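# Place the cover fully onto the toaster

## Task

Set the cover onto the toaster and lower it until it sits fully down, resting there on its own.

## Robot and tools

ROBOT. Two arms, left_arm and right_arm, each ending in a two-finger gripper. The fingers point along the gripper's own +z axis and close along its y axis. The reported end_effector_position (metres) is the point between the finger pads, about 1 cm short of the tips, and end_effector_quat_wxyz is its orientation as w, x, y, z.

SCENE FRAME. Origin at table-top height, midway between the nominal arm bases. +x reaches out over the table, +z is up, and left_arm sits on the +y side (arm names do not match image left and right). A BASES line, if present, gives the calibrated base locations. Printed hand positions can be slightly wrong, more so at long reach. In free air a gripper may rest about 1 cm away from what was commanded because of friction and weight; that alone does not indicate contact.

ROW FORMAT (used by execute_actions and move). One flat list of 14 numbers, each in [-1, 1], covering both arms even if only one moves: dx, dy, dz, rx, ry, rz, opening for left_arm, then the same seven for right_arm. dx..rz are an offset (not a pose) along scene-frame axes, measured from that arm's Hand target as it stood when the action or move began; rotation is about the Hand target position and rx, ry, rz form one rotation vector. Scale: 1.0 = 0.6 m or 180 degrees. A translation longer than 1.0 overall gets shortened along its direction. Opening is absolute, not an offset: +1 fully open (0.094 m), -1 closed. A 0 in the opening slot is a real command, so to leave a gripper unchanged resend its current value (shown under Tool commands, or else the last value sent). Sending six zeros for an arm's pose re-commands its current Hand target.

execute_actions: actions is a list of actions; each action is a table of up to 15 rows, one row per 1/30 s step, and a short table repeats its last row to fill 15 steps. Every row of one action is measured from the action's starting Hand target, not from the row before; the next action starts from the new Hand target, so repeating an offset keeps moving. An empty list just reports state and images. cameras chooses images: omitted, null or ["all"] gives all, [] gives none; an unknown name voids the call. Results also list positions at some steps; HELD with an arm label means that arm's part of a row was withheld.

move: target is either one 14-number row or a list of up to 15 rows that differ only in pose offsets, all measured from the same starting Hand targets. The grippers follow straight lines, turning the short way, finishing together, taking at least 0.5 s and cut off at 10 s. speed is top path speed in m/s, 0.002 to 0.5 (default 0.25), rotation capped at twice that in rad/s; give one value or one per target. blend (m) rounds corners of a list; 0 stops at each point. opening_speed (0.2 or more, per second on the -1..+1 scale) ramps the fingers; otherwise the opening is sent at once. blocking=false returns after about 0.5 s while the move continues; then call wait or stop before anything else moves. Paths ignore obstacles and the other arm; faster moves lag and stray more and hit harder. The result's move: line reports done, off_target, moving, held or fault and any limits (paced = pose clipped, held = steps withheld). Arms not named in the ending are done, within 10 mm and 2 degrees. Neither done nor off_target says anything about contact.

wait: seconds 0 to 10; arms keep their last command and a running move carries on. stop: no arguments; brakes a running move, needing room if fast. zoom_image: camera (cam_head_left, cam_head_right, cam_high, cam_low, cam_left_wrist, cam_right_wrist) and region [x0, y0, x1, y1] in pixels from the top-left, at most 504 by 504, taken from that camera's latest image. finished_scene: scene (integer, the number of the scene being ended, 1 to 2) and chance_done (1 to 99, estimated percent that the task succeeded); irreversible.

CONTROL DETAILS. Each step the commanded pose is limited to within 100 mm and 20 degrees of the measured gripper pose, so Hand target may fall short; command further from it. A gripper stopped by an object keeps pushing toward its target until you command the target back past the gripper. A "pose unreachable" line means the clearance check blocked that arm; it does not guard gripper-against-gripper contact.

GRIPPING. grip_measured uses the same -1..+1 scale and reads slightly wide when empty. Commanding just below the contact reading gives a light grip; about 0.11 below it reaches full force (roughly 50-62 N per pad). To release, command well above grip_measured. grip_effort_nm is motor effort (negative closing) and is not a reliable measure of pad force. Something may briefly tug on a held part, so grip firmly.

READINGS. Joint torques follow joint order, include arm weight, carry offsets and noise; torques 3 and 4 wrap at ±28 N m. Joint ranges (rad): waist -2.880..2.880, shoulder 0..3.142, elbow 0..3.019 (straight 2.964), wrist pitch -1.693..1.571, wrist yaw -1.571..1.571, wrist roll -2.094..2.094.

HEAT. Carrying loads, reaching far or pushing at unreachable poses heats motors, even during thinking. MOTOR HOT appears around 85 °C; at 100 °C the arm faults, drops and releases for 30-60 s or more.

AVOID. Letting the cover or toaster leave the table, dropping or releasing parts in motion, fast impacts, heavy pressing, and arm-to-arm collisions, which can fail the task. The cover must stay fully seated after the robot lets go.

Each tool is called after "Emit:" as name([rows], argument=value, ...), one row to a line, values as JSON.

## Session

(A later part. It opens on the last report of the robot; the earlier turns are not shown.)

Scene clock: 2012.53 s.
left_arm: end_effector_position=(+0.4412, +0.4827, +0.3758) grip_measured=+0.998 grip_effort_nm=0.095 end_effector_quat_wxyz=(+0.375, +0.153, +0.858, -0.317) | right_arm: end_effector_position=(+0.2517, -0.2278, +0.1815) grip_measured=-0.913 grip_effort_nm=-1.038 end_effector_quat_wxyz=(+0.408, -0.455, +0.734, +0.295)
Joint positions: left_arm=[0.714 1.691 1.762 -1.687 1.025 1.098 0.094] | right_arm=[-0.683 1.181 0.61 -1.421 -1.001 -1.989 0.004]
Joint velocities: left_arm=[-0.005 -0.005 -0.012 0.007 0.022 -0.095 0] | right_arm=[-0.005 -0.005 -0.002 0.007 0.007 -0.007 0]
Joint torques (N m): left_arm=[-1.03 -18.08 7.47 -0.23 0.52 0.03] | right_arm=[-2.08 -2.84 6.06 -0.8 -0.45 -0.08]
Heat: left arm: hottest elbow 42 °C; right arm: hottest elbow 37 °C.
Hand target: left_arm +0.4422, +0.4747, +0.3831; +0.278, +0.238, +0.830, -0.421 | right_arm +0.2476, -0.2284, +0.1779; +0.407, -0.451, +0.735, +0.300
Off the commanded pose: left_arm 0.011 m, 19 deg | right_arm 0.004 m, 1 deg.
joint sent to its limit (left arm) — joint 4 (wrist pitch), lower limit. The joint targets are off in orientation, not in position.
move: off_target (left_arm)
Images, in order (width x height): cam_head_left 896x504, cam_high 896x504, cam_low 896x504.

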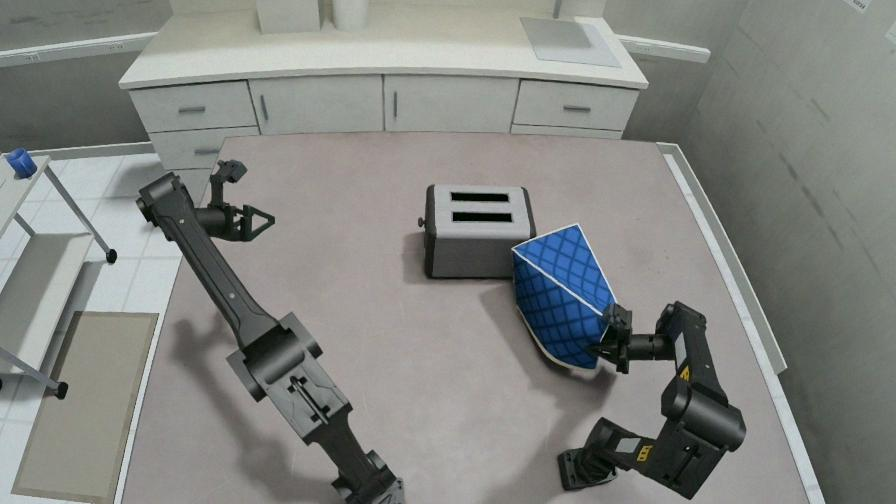

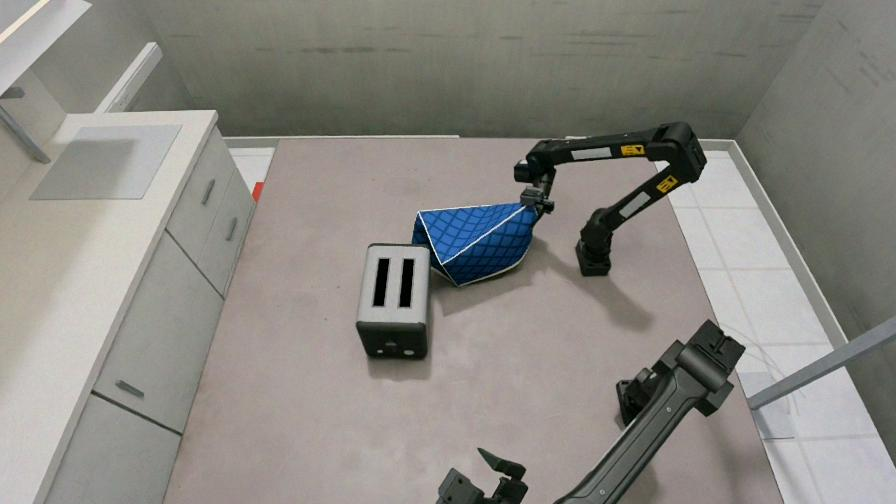

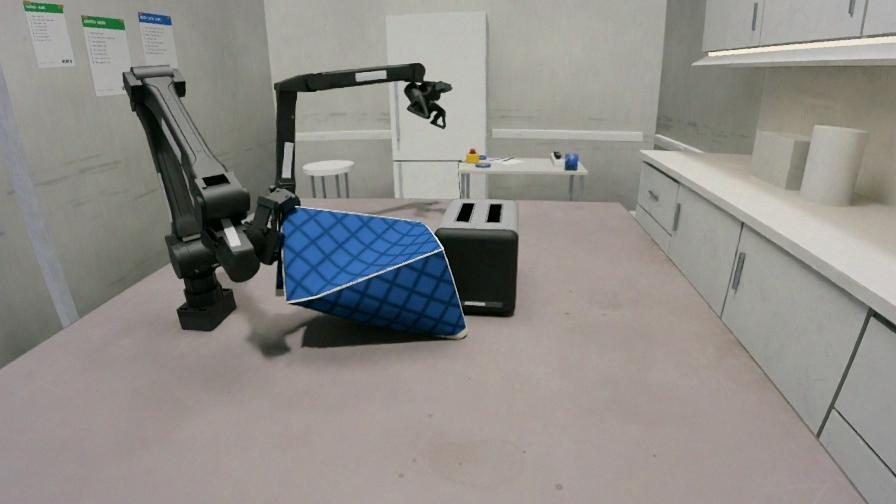

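Emit:
move(target=[0,-0.05,0,0,0,0,1,-0.02,0.03,-0.1,0,0,0,-0.98], speed=0.12, cameras=["cam_low"])

Emit:
move(target=[0,0,0,0,0,0,1,0,0,0,0,0,0,0.3], opening_speed=1.5, cameras=[])

Emit:
move(target=[0,0,0,0,0,0,1,-0.05,-0.2,0.15,0,0,0,0.3], cameras=["cam_high","cam_low","cam_head_left"])

Scene clock: 2022.00 s.
left_arm: end_effector_position=(+0.4442, +0.4553, +0.3677) grip_measured=+0.998 grip_effort_nm=0.100 end_effector_quat_wxyz=(+0.359, +0.163, +0.856, -0.336) | right_arm: end_effector_position=(+0.2385, -0.2157, +0.1244) grip_measured=-0.913 grip_effort_nm=-1.038 end_effector_quat_wxyz=(+0.416, -0.459, +0.732, +0.283)
Joint positions: left_arm=[0.668 1.678 1.723 -1.687 1.025 1.09 0.094] | right_arm=[-0.679 1.245 0.472 -1.18 -1.011 -1.976 0.004]
Joint velocities: left_arm=[-0.005 -0.015 -0.002 0.007 -0.007 0.022 -0.001] | right_arm=[0.005 -0.015 -0.027 -0.017 -0.066 0.037 -0.001]
Joint torques (N m): left_arm=[-1.2 -19.31 7.41 -0.27 0.58 0] | right_arm=[0.03 -1.96 4.79 -0.17 -0.61 0.33]
Heat: left arm: hottest elbow 41 °C; right arm: hottest elbow 37 °C.
Hand target: left_arm +0.4420, +0.4446, +0.3825; +0.278, +0.238, +0.830, -0.421 | right_arm +0.2353, -0.2098, +0.1183; +0.408, -0.451, +0.735, +0.300
Off the commanded pose: left_arm 0.019 m, 16 deg | right_arm 0.009 m, 2 deg.
joint sent to its limit (left arm) — joint 4 (wrist pitch), lower limit. The joint targets are off in orientation, not in position.
move: off_target (left_arm)
Images, in order (width x height): cam_low 896x504.

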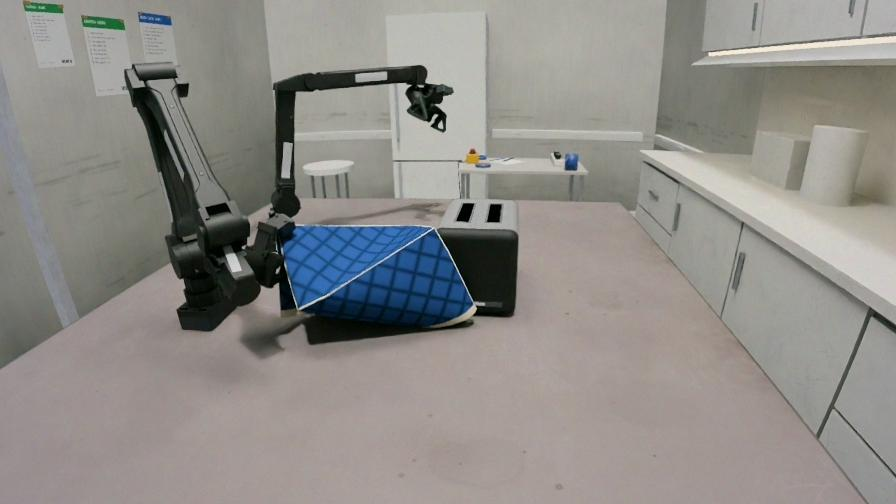

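Scene clock: 2023.30 s.
left_arm: end_effector_position=(+0.4441, +0.4553, +0.3674) grip_measured=+0.998 grip_effort_nm=0.095 end_effector_quat_wxyz=(+0.358, +0.163, +0.856, -0.336) | right_arm: end_effector_position=(+0.2387, -0.2157, +0.1242) grip_measured=+0.297 grip_effort_nm=0.100 end_effector_quat_wxyz=(+0.416, -0.457, +0.733, +0.284)
Joint positions: left_arm=[0.668 1.678 1.722 -1.687 1.025 1.089 0.094] | right_arm=[-0.678 1.246 0.472 -1.178 -1.011 -1.97 0.061]
Joint velocities: left_arm=[-0.015 0.005 -0.002 -0.022 -0.022 0.007 -0.001] | right_arm=[-0.005 0.015 -0.012 -0.007 0.022 -0.022 0.001]
Joint torques (N m): left_arm=[-1.44 -19.31 7.36 -0.24 0.58 -0.01] | right_arm=[0.26 -2.02 4.74 -0.2 -0.59 0.28]
Heat: left arm: hottest elbow 41 °C; right arm: hottest elbow 36 °C.
Hand target: left_arm +0.4420, +0.4446, +0.3825; +0.278, +0.238, +0.830, -0.421 | right_arm +0.2353, -0.2098, +0.1184; +0.408, -0.451, +0.735, +0.300
Off the commanded pose: left_arm 0.019 m, 16 deg | right_arm 0.009 m, 2 deg.
joint sent to its limit (left arm) — joint 4 (wrist pitch), lower limit. The joint targets are off in orientation, not in position.
move: off_target (left_arm)
No camera images: "cameras" was empty.

Scene clock: 2024.73 s.
left_arm: end_effector_position=(+0.4441, +0.4553, +0.3674) grip_measured=+0.998 grip_effort_nm=0.095 end_effector_quat_wxyz=(+0.358, +0.163, +0.856, -0.336) | right_arm: end_effector_position=(+0.2008, -0.3163, +0.1934) grip_measured=+0.298 grip_effort_nm=0.085 end_effector_quat_wxyz=(+0.323, -0.375, +0.822, +0.281)
Joint positions: left_arm=[0.668 1.678 1.722 -1.687 1.025 1.089 0.094] | right_arm=[-1.034 1.217 0.73 -1.668 -0.708 -2.075 0.061]
Joint velocities: left_arm=[-0.005 -0.005 0.002 0.007 -0.066 0.051 0] | right_arm=[-0.015 -0.005 0.002 0.007 0.022 0.037 0]
Joint torques (N m): left_arm=[-1.32 -19.31 7.51 -0.2 0.6 0.01] | right_arm=[-1.9 -4.72 11.02 -1.14 -0.24 -0.09]
Heat: left arm: hottest elbow 41 °C; right arm: hottest elbow 36 °C.
Hand target: left_arm +0.4420, +0.4446, +0.3825; +0.278, +0.238, +0.830, -0.421 | right_arm +0.2055, -0.3316, +0.2066; +0.403, -0.451, +0.738, +0.299
Off the commanded pose: left_arm 0.019 m, 16 deg | right_arm 0.021 m, 17 deg.
joint sent to its limit (left arm) — joint 4 (wrist pitch), lower limit. The joint targets are off in orientation, not in position.
joint sent to its limit (right arm) — joint 4 (wrist pitch), lower limit; joint 6 (wrist roll), lower limit. The joint targets are off in orientation, not in position.
move: off_target (left_arm, right_arm)
Images, in order (width x height): cam_head_left 896x504, cam_high 896x504, cam_low 896x504.

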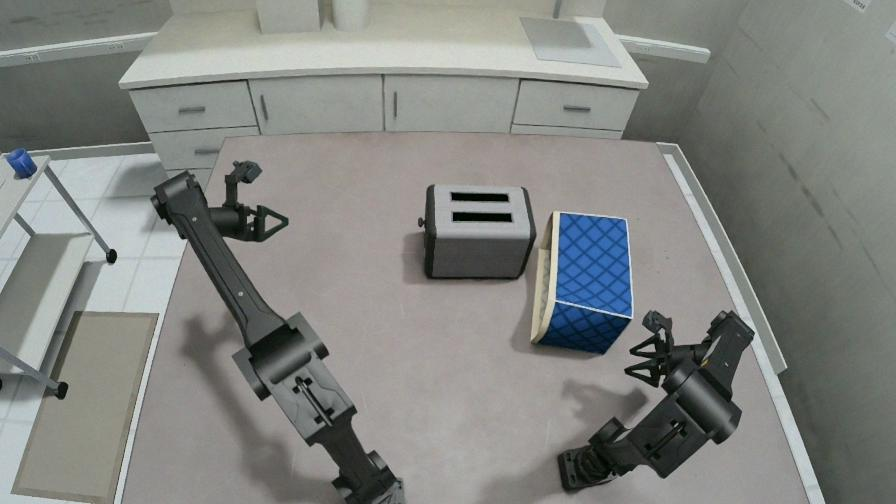

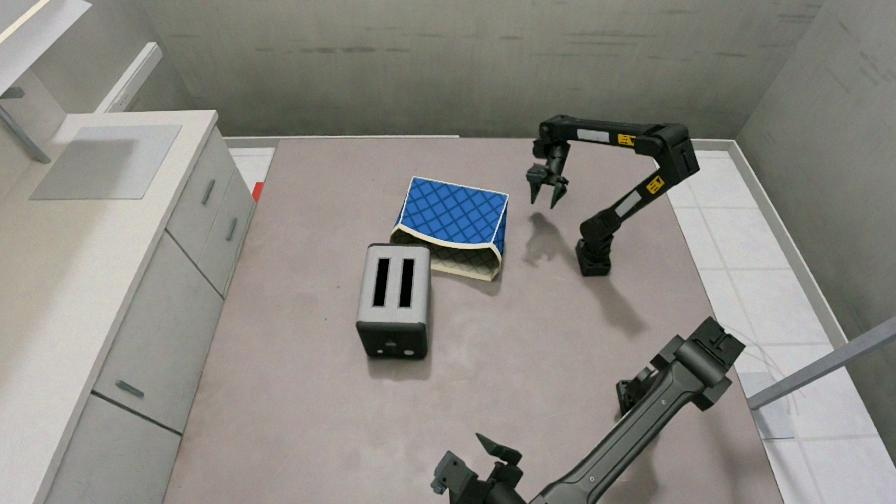

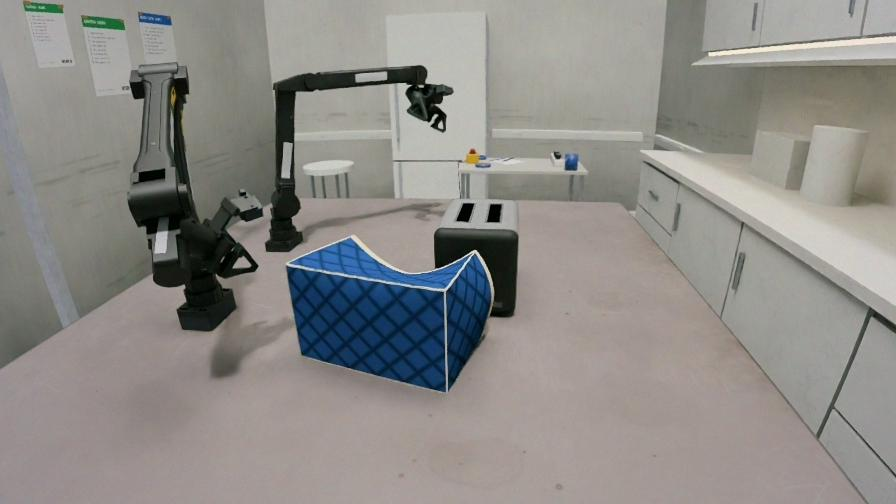

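Emit:
move([
  [0,0,0,0,0,0,1,0,-0.1,0.2,0.011,0.189,-0.083,1],
  [0,0,0,0,0,0,1,0.36,-0.1,0.2,0.022,0.378,-0.167,1],
], cameras=["cam_high","cam_right_wrist"])

Scene clock: 2041.47 s.
left_arm: end_effector_position=(+0.4441, +0.4553, +0.3674) grip_measured=+0.998 grip_effort_nm=0.105 end_effector_quat_wxyz=(+0.358, +0.163, +0.856, -0.336) | right_arm: end_effector_position=(+0.4088, -0.3851, +0.3165) grip_measured=+0.998 grip_effort_nm=0.095 end_effector_quat_wxyz=(+0.132, +0.057, +0.933, +0.331)
Joint positions: left_arm=[0.668 1.678 1.722 -1.687 1.025 1.089 0.094] | right_arm=[-0.679 1.517 1.444 -1.674 -0.71 -0.587 0.094]
Joint velocities: left_arm=[-0.015 -0.005 -0.002 0.002 -0.022 -0.081 -0.001] | right_arm=[-0.005 -0.005 -0.017 0.002 -0.007 -0.007 0]
Joint torques (N m): left_arm=[-1.14 -19.43 7.42 -0.23 0.59 0] | right_arm=[-0.38 -8.53 13.68 -0.25 -0.66 0.21]
Heat: left arm: hottest elbow 41 °C; right arm: hottest elbow 38 °C.
Hand target: left_arm +0.4420, +0.4446, +0.3825; +0.278, +0.238, +0.830, -0.421 | right_arm +0.4228, -0.3928, +0.3268; +0.005, -0.002, +0.910, +0.415
Off the commanded pose: left_arm 0.019 m, 16 deg | right_arm 0.017 m, 19 deg.
joint sent to its limit (left arm) — joint 4 (wrist pitch), lower limit. The joint targets are off in orientation, not in position.
joint sent to its limit (right arm) — joint 4 (wrist pitch), lower limit. The joint targets are off in orientation, not in position.
move: off_target (left_arm, right_arm); limits=paced
Images, in order (width x height): cam_high 896x504, cam_right_wrist 616x616.

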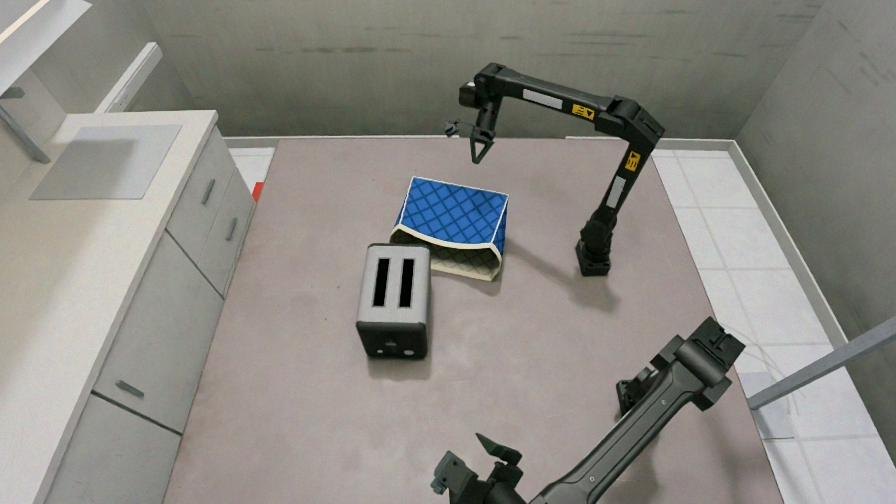

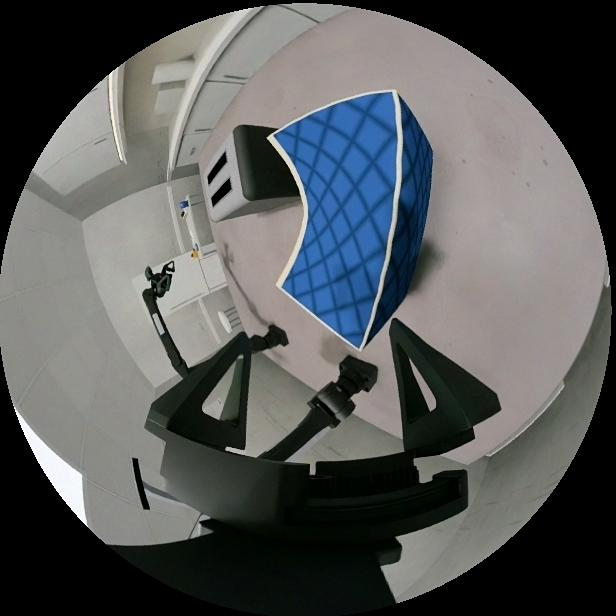

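Emit:
move(target=[0,0,0,0,0,0,1,0.15,0.05,-0.15,0,0,0,1], speed=0.15, cameras=["cam_high","cam_right_wrist"])

Scene clock: 2046.97 s.
left_arm: end_effector_position=(+0.4441, +0.4553, +0.3674) grip_measured=+0.998 grip_effort_nm=0.100 end_effector_quat_wxyz=(+0.358, +0.163, +0.856, -0.336) | right_arm: end_effector_position=(+0.4967, -0.3574, +0.2341) grip_measured=+0.998 grip_effort_nm=0.090 end_effector_quat_wxyz=(+0.051, +0.021, +0.919, +0.390)
Joint positions: left_arm=[0.668 1.678 1.722 -1.687 1.025 1.089 0.094] | right_arm=[-0.534 1.833 1.596 -1.674 -0.75 -0.586 0.094]
Joint velocities: left_arm=[-0.024 0.015 0.007 0.012 0.037 0.022 0] | right_arm=[-0.005 -0.005 0.007 0.002 0.022 0.022 -0.001]
Joint torques (N m): left_arm=[-1.14 -19.14 7.38 -0.2 0.59 0] | right_arm=[-0.26 -11.52 12.71 -0.53 -0.59 0.14]
Heat: left arm: hottest elbow 41 °C; right arm: hottest elbow 39 °C.
Hand target: left_arm +0.4420, +0.4446, +0.3825; +0.278, +0.238, +0.830, -0.421 | right_arm +0.5120, -0.3611, +0.2357; +0.006, -0.003, +0.909, +0.417
Off the commanded pose: left_arm 0.019 m, 16 deg | right_arm 0.017 m, 7 deg.
joint sent to its limit (left arm) — joint 4 (wrist pitch), lower limit. The joint targets are off in orientation, not in position.
joint sent to its limit (right arm) — joint 4 (wrist pitch), lower limit. The joint targets are off in orientation, not in position.
move: off_target (left_arm, right_arm)
Images, in order (width x height): cam_high 896x504, cam_right_wrist 616x616.

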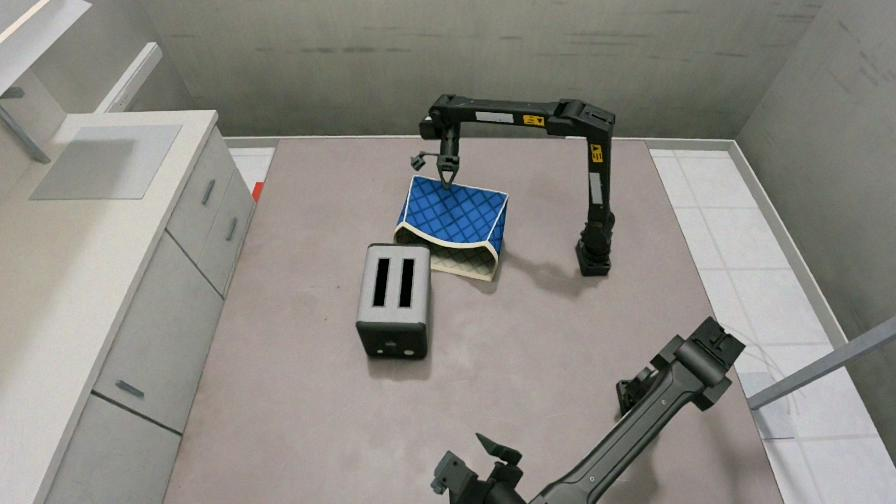

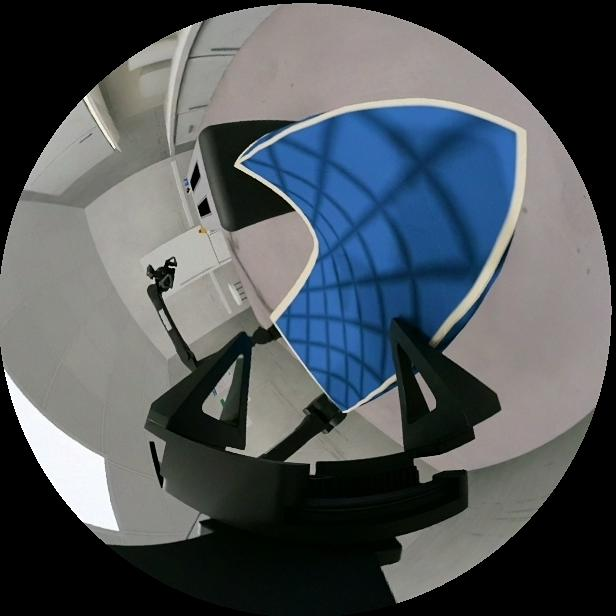

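Emit:
move([
  [0,0,0,0,0,0,1,0,-0.09,0.03,0,0,0,1],
  [0,0,0,0,0,0,1,0,-0.09,-0.03,0,0,0,1],
], speed=0.15, cameras=["cam_right_wrist"])

Scene clock: 2051.17 s.
left_arm: end_effector_position=(+0.4441, +0.4553, +0.3674) grip_measured=+0.998 grip_effort_nm=0.100 end_effector_quat_wxyz=(+0.358, +0.163, +0.856, -0.336) | right_arm: end_effector_position=(+0.5011, -0.4082, +0.2140) grip_measured=+0.998 grip_effort_nm=0.095 end_effector_quat_wxyz=(+0.061, +0.039, +0.922, +0.381)
Joint positions: left_arm=[0.668 1.678 1.722 -1.687 1.025 1.089 0.094] | right_arm=[-0.61 1.908 1.658 -1.674 -0.724 -0.623 0.094]
Joint velocities: left_arm=[-0.005 -0.005 0.007 0.027 0.022 0.007 0] | right_arm=[-0.015 -0.005 -0.002 -0.002 -0.037 0.007 -0.001]
Joint torques (N m): left_arm=[-1.26 -19.25 7.47 -0.29 0.56 0.01] | right_arm=[-0.79 -13.39 12 -0.54 -0.31 -0.14]
Heat: left arm: hottest elbow 40 °C; right arm: hottest elbow 39 °C.
Hand target: left_arm +0.4420, +0.4446, +0.3825; +0.278, +0.238, +0.830, -0.421 | right_arm +0.5117, -0.4152, +0.2172; +0.005, -0.003, +0.909, +0.416
Off the commanded pose: left_arm 0.019 m, 16 deg | right_arm 0.013 m, 9 deg.
joint sent to its limit (left arm) — joint 4 (wrist pitch), lower limit. The joint targets are off in orientation, not in position.
joint sent to its limit (right arm) — joint 4 (wrist pitch), lower limit. The joint targets are off in orientation, not in position.
move: off_target (left_arm, right_arm)
Images, in order (width x height): cam_right_wrist 616x616.

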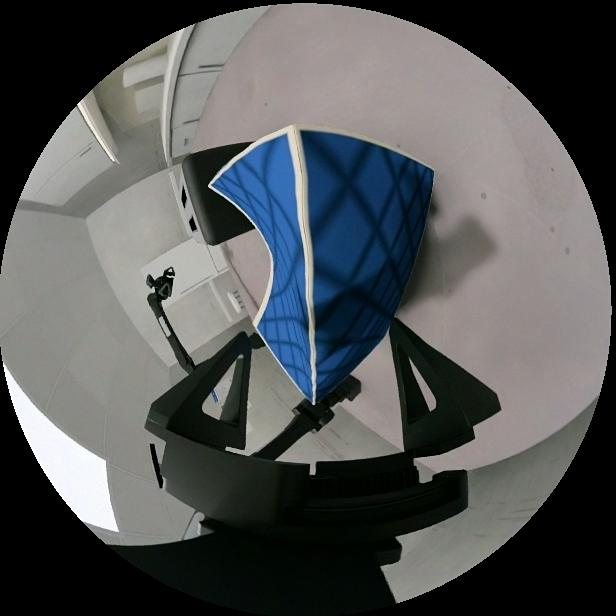

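Emit:
move(target=[0,0,0,0,0,0,1,0,0.045,-0.035,0,0,0,1], speed=0.1, cameras=["cam_right_wrist","cam_high"])

Scene clock: 2070.10 s.
left_arm: end_effector_position=(+0.4441, +0.4553, +0.3674) grip_measured=+0.998 grip_effort_nm=0.100 end_effector_quat_wxyz=(+0.358, +0.163, +0.856, -0.336) | right_arm: end_effector_position=(+0.5068, -0.3931, +0.2102) grip_measured=+0.998 grip_effort_nm=0.090 end_effector_quat_wxyz=(+0.054, +0.021, +0.922, +0.383)
Joint positions: left_arm=[0.668 1.678 1.722 -1.687 1.025 1.089 0.094] | right_arm=[-0.579 1.916 1.658 -1.674 -0.725 -0.635 0.094]
Joint velocities: left_arm=[0.005 -0.024 0.012 0.002 -0.066 0.037 -0.001] | right_arm=[-0.005 -0.005 -0.002 -0.017 -0.051 -0.007 0]
Joint torques (N m): left_arm=[-1.44 -19.25 7.42 -0.31 0.58 -0.01] | right_arm=[0.09 -12.45 8.54 -0.55 -0.62 -0.12]
Heat: left arm: hottest elbow 40 °C; right arm: hottest elbow 40 °C.
Hand target: left_arm +0.4420, +0.4446, +0.3825; +0.278, +0.238, +0.830, -0.421 | right_arm +0.5115, -0.3878, +0.1962; +0.005, -0.003, +0.909, +0.416
Off the commanded pose: left_arm 0.019 m, 16 deg | right_arm 0.016 m, 7 deg.
joint sent to its limit (left arm) — joint 4 (wrist pitch), lower limit. The joint targets are off in orientation, not in position.
joint sent to its limit (right arm) — joint 4 (wrist pitch), lower limit. The joint targets are off in orientation, not in position.
move: off_target (left_arm, right_arm)
Images, in order (width x height): cam_high 896x504, cam_right_wrist 616x616.

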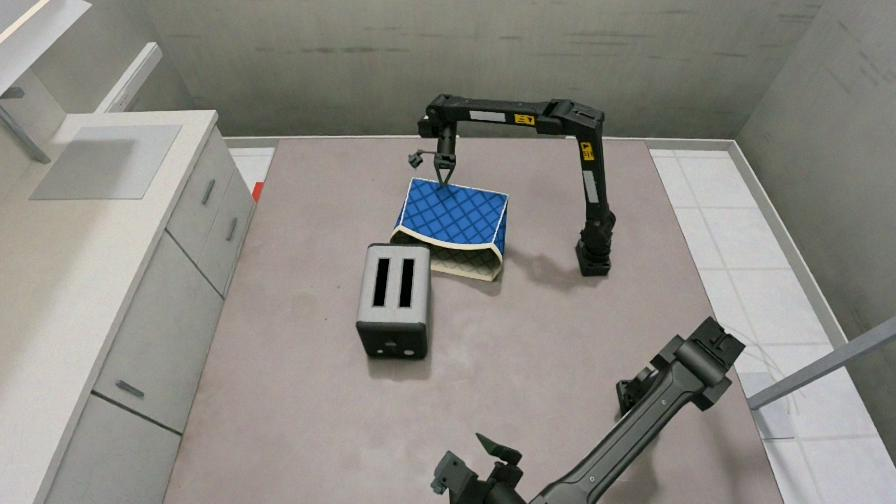

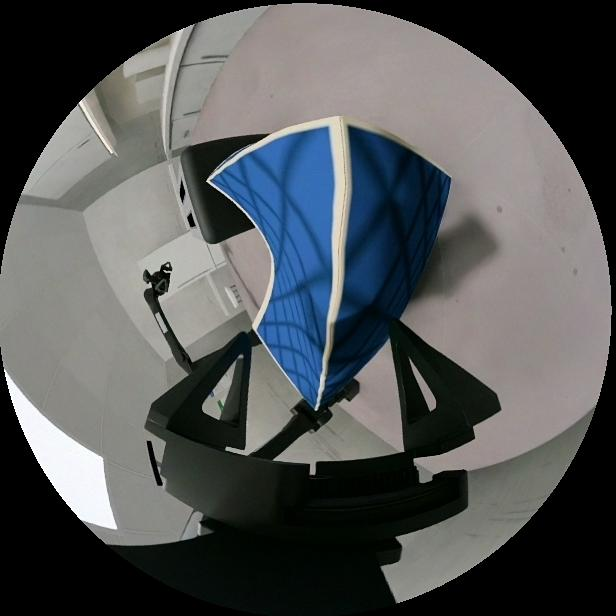

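Emit:
move(target=[0,0,0,0,0,0,1,-0.04,0.035,-0.045,0,0,0,1], speed=0.1, cameras=["cam_right_wrist"])

Emit:
move(target=[0,0,0,0,0,0,1,0,0,0,0,0,0,-0.98], opening_speed=1.5, cameras=["cam_right_wrist","cam_low"])

Scene clock: 2076.77 s.
left_arm: end_effector_position=(+0.4441, +0.4553, +0.3674) grip_measured=+0.998 grip_effort_nm=0.095 end_effector_quat_wxyz=(+0.358, +0.163, +0.856, -0.336) | right_arm: end_effector_position=(+0.4882, -0.3744, +0.1871) grip_measured=+0.998 grip_effort_nm=0.085 end_effector_quat_wxyz=(+0.030, +0.005, +0.916, +0.401)
Joint positions: left_arm=[0.668 1.678 1.722 -1.687 1.025 1.089 0.094] | right_arm=[-0.566 1.916 1.577 -1.674 -0.725 -0.69 0.094]
Joint velocities: left_arm=[-0.005 -0.024 -0.002 0.027 0.066 0.051 0] | right_arm=[-0.005 -0.005 -0.017 0.002 -0.007 -0.007 0]
Joint torques (N m): left_arm=[-1.08 -19.19 7.47 -0.28 0.58 -0.02] | right_arm=[0.09 -12.1 6.76 -0.66 -0.46 -0.11]
Heat: left arm: hottest elbow 40 °C; right arm: hottest elbow 39 °C.
Hand target: left_arm +0.4420, +0.4446, +0.3825; +0.278, +0.238, +0.830, -0.421 | right_arm +0.4871, -0.3665, +0.1695; +0.006, -0.003, +0.909, +0.416
Off the commanded pose: left_arm 0.019 m, 16 deg | right_arm 0.019 m, 4 deg.
joint sent to its limit (left arm) — joint 4 (wrist pitch), lower limit. The joint targets are off in orientation, not in position.
joint sent to its limit (right arm) — joint 4 (wrist pitch), lower limit. The joint targets still meet the commanded pose.
move: off_target (left_arm, right_arm)
Images, in order (width x height): cam_right_wrist 616x616.

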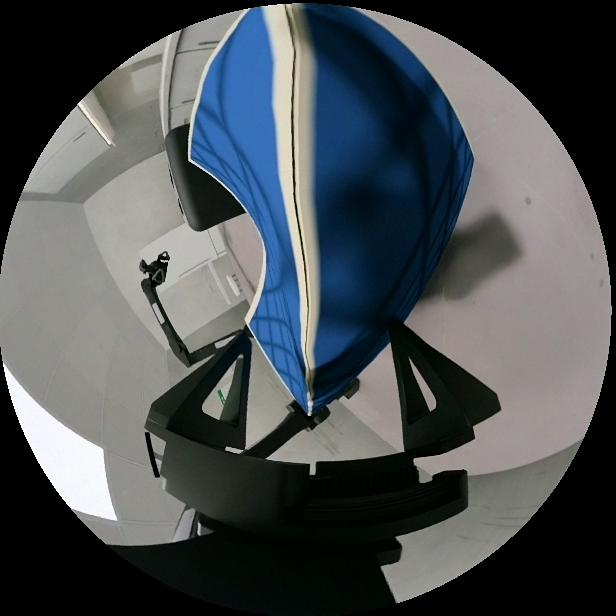

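Scene clock: 2078.40 s.
left_arm: end_effector_position=(+0.4441, +0.4553, +0.3674) grip_measured=+0.998 grip_effort_nm=0.095 end_effector_quat_wxyz=(+0.358, +0.163, +0.856, -0.336) | right_arm: end_effector_position=(+0.4882, -0.3744, +0.1869) grip_measured=-0.924 grip_effort_nm=-0.965 end_effector_quat_wxyz=(+0.030, +0.004, +0.915, +0.401)
Joint positions: left_arm=[0.668 1.678 1.722 -1.687 1.025 1.089 0.094] | right_arm=[-0.566 1.917 1.577 -1.674 -0.725 -0.691 0.004]
Joint velocities: left_arm=[0.005 -0.005 -0.012 -0.007 -0.037 -0.022 0] | right_arm=[-0.024 0.005 -0.002 -0.012 -0.037 -0.037 -0.001]
Joint torques (N m): left_arm=[-0.91 -19.31 7.47 -0.2 0.59 -0.01] | right_arm=[0.09 -12.1 6.75 -0.62 -0.45 -0.11]
Heat: left arm: hottest elbow 40 °C; right arm: hottest elbow 39 °C.
Hand target: left_arm +0.4420, +0.4446, +0.3825; +0.278, +0.238, +0.830, -0.421 | right_arm +0.4871, -0.3665, +0.1695; +0.005, -0.003, +0.909, +0.417
Off the commanded pose: left_arm 0.019 m, 16 deg | right_arm 0.019 m, 3 deg.
joint sent to its limit (left arm) — joint 4 (wrist pitch), lower limit. The joint targets are off in orientation, not in position.
joint sent to its limit (right arm) — joint 4 (wrist pitch), lower limit. The joint targets still meet the commanded pose.
move: off_target (left_arm, right_arm)
Images, in order (width x height): cam_low 896x504, cam_right_wrist 616x616.

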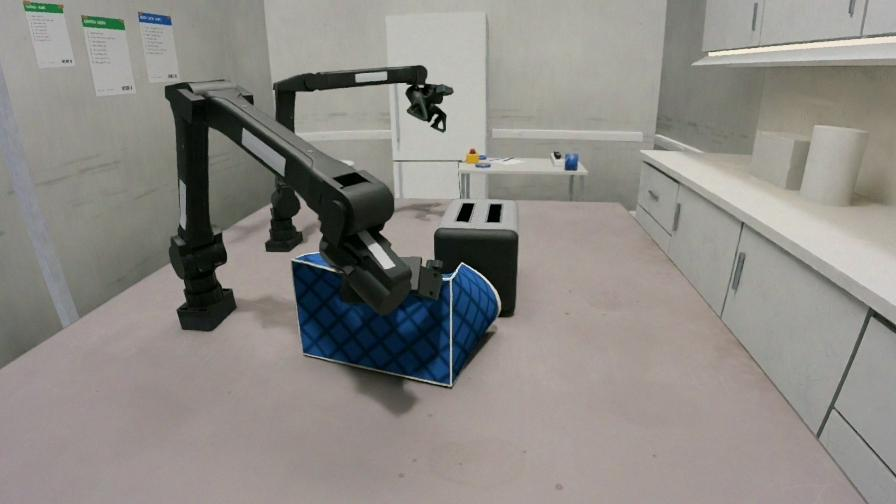

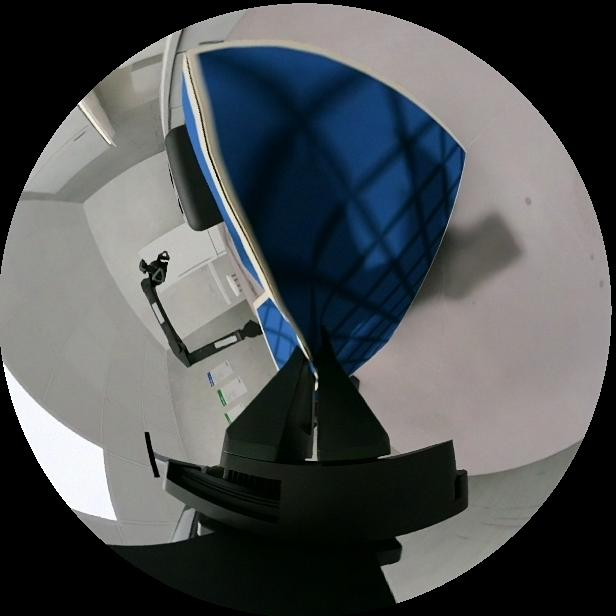

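Held. Lift and move away from the toaster.

Emit:
move([
  [0,0,0,0,0,0,1,0,-0.03,0.3,0,0,0,-0.98],
  [0,0,0,0,0,0,1,-0.08,0.05,0.38,0,0,0,-0.98],
], speed=0.13)

Emit:
wait(seconds=2, cameras=["cam_low","cam_high","cam_head_left"])

Scene clock: 2084.87 s.
left_arm: end_effector_position=(+0.4441, +0.4553, +0.3674) grip_measured=+0.998 grip_effort_nm=0.090 end_effector_quat_wxyz=(+0.358, +0.163, +0.856, -0.336) | right_arm: end_effector_position=(+0.4451, -0.3468, +0.3954) grip_measured=-0.928 grip_effort_nm=-1.028 end_effector_quat_wxyz=(+0.176, +0.069, +0.921, +0.340)
Joint positions: left_arm=[0.668 1.678 1.722 -1.687 1.025 1.089 0.094] | right_arm=[-0.579 1.475 1.589 -1.674 -0.786 -0.387 0.003]
Joint velocities: left_arm=[-0.005 -0.015 -0.007 -0.012 -0.066 -0.007 0] | right_arm=[0.005 0.024 -0.007 -0.007 0.037 0.037 -0.001]
Joint torques (N m): left_arm=[-1.26 -19.37 7.42 -0.24 0.59 0.04] | right_arm=[-0.15 -10.87 8.34 0.03 -0.84 0.25]
Heat: left arm: hottest elbow 39 °C; right arm: hottest elbow 38 °C.
Hand target: left_arm +0.4420, +0.4446, +0.3825; +0.278, +0.238, +0.830, -0.421 | right_arm +0.4416, -0.3388, +0.4000; +0.028, +0.007, +0.913, +0.408
Off the commanded pose: left_arm 0.019 m, 16 deg | right_arm 0.012 m, 23 deg; orientation clipped.
joint sent to its limit (left arm) — joint 4 (wrist pitch), lower limit. The joint targets are off in orientation, not in position.
joint sent to its limit (right arm) — joint 4 (wrist pitch), lower limit. The joint targets are off in position and orientation.
move: off_target (left_arm, right_arm); limits=paced

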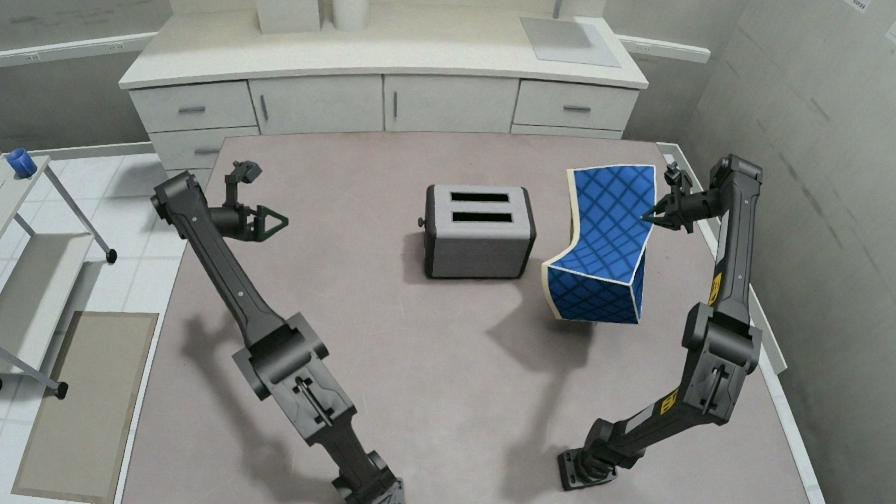

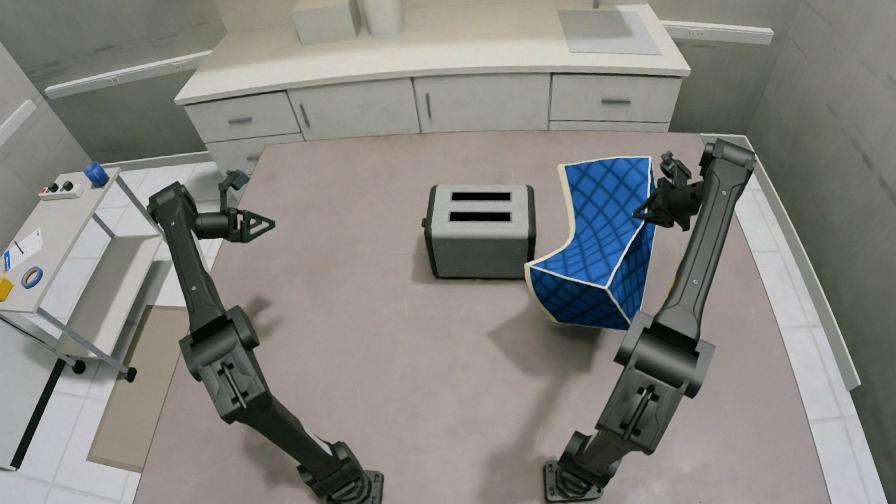

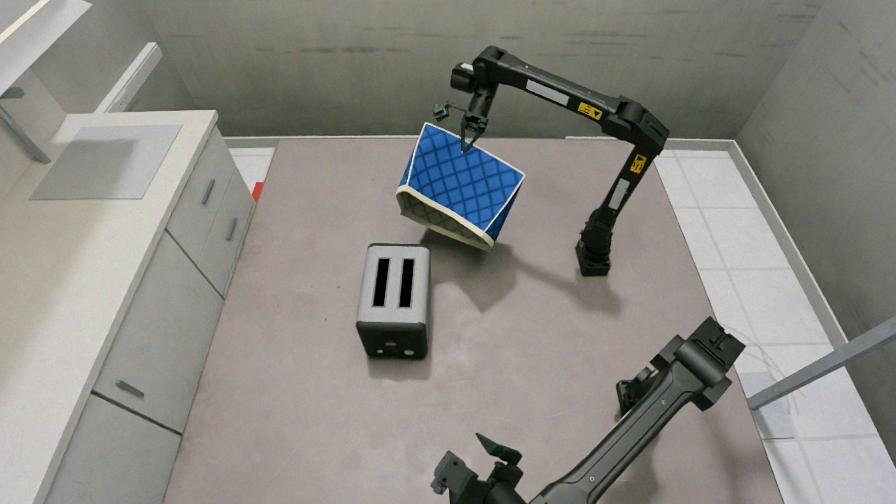

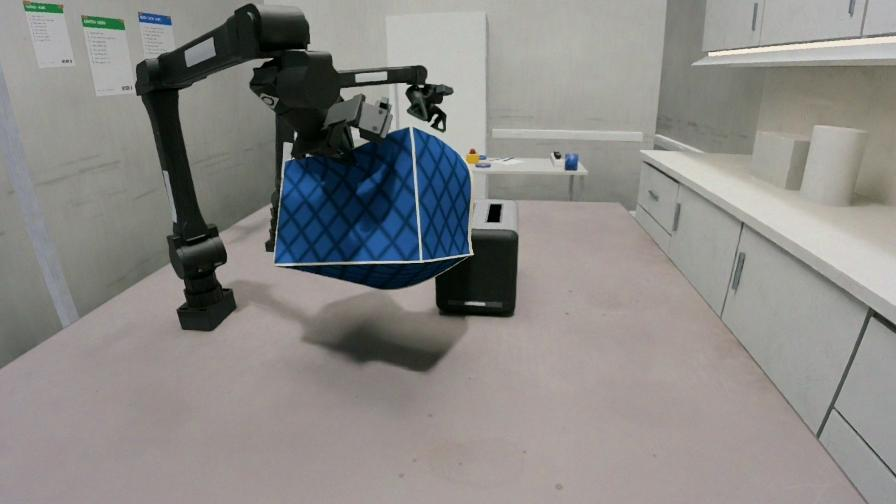

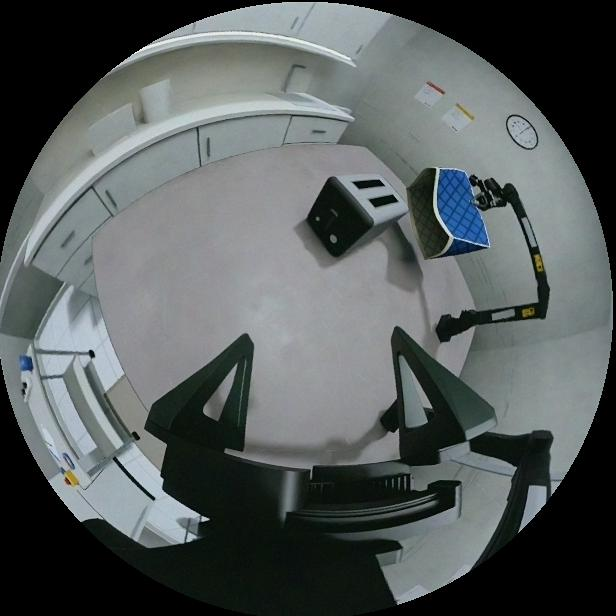

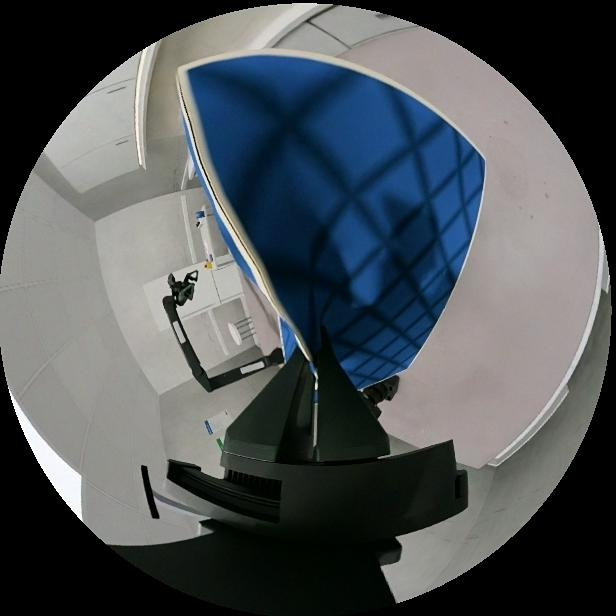

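Scene clock: 2086.87 s.
left_arm: end_effector_position=(+0.4441, +0.4553, +0.3674) grip_measured=+0.998 grip_effort_nm=0.095 end_effector_quat_wxyz=(+0.358, +0.163, +0.856, -0.336) | right_arm: end_effector_position=(+0.4451, -0.3468, +0.3954) grip_measured=-0.928 grip_effort_nm=-1.038 end_effector_quat_wxyz=(+0.176, +0.070, +0.921, +0.340)
Joint positions: left_arm=[0.668 1.678 1.722 -1.687 1.025 1.089 0.094] | right_arm=[-0.579 1.475 1.589 -1.674 -0.786 -0.386 0.003]
Joint velocities: left_arm=[0.005 -0.005 0.002 -0.017 0.022 -0.022 -0.002] | right_arm=[-0.024 -0.044 -0.012 0.007 -0.037 0.007 0]
Joint torques (N m): left_arm=[-1.08 -19.43 7.27 -0.23 0.56 0.01] | right_arm=[-0.15 -10.75 8.38 0.06 -0.84 0.23]
Heat: left arm: hottest elbow 39 °C; right arm: hottest elbow 38 °C.
Hand target: left_arm +0.4420, +0.4446, +0.3825; +0.278, +0.238, +0.830, -0.421 | right_arm +0.4416, -0.3388, +0.4000; +0.028, +0.007, +0.913, +0.408
Tool commands: left_gripper/opening=+1.0 right_gripper/opening=-0.98
Off the commanded pose: left_arm 0.019 m, 16 deg | right_arm 0.012 m, 23 deg; orientation clipped.
wait: 2.00 s; at rest by 0.17 s
Images, in order (width x height): cam_head_left 896x504, cam_high 896x504, cam_low 896x504.

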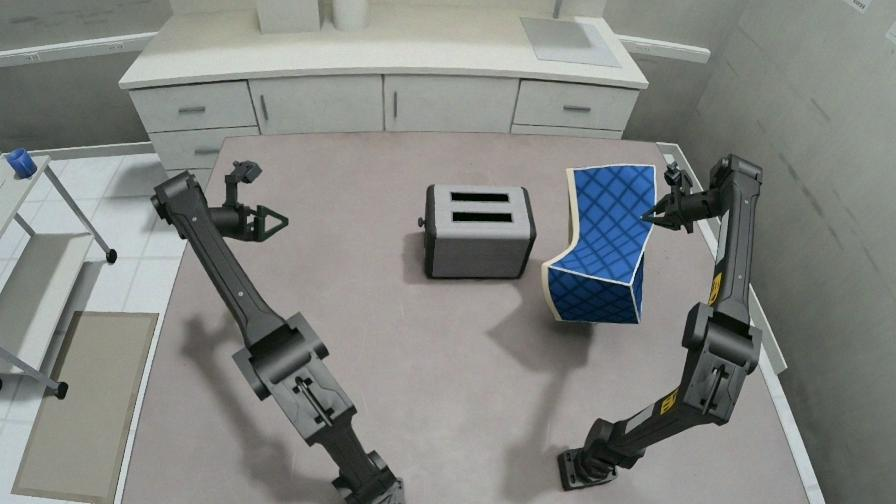

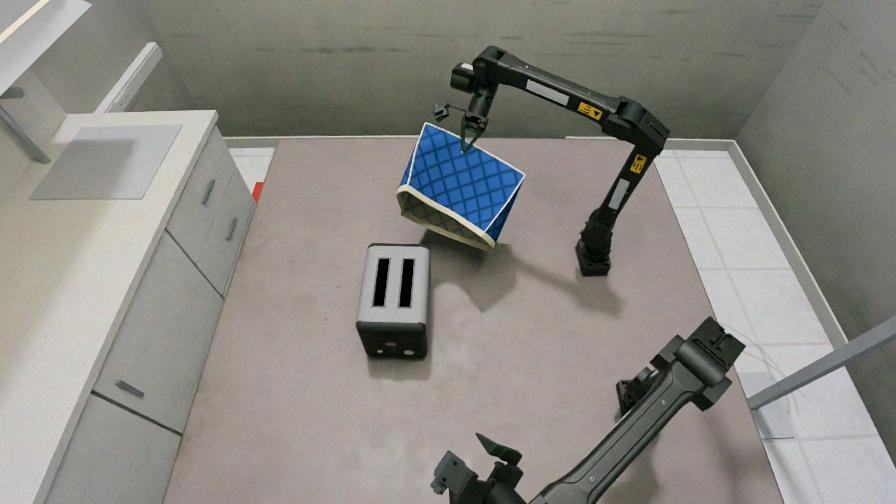

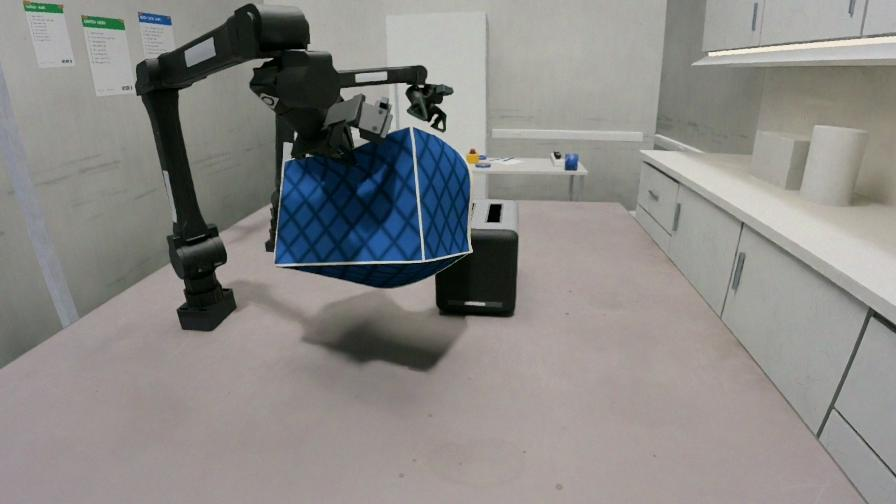

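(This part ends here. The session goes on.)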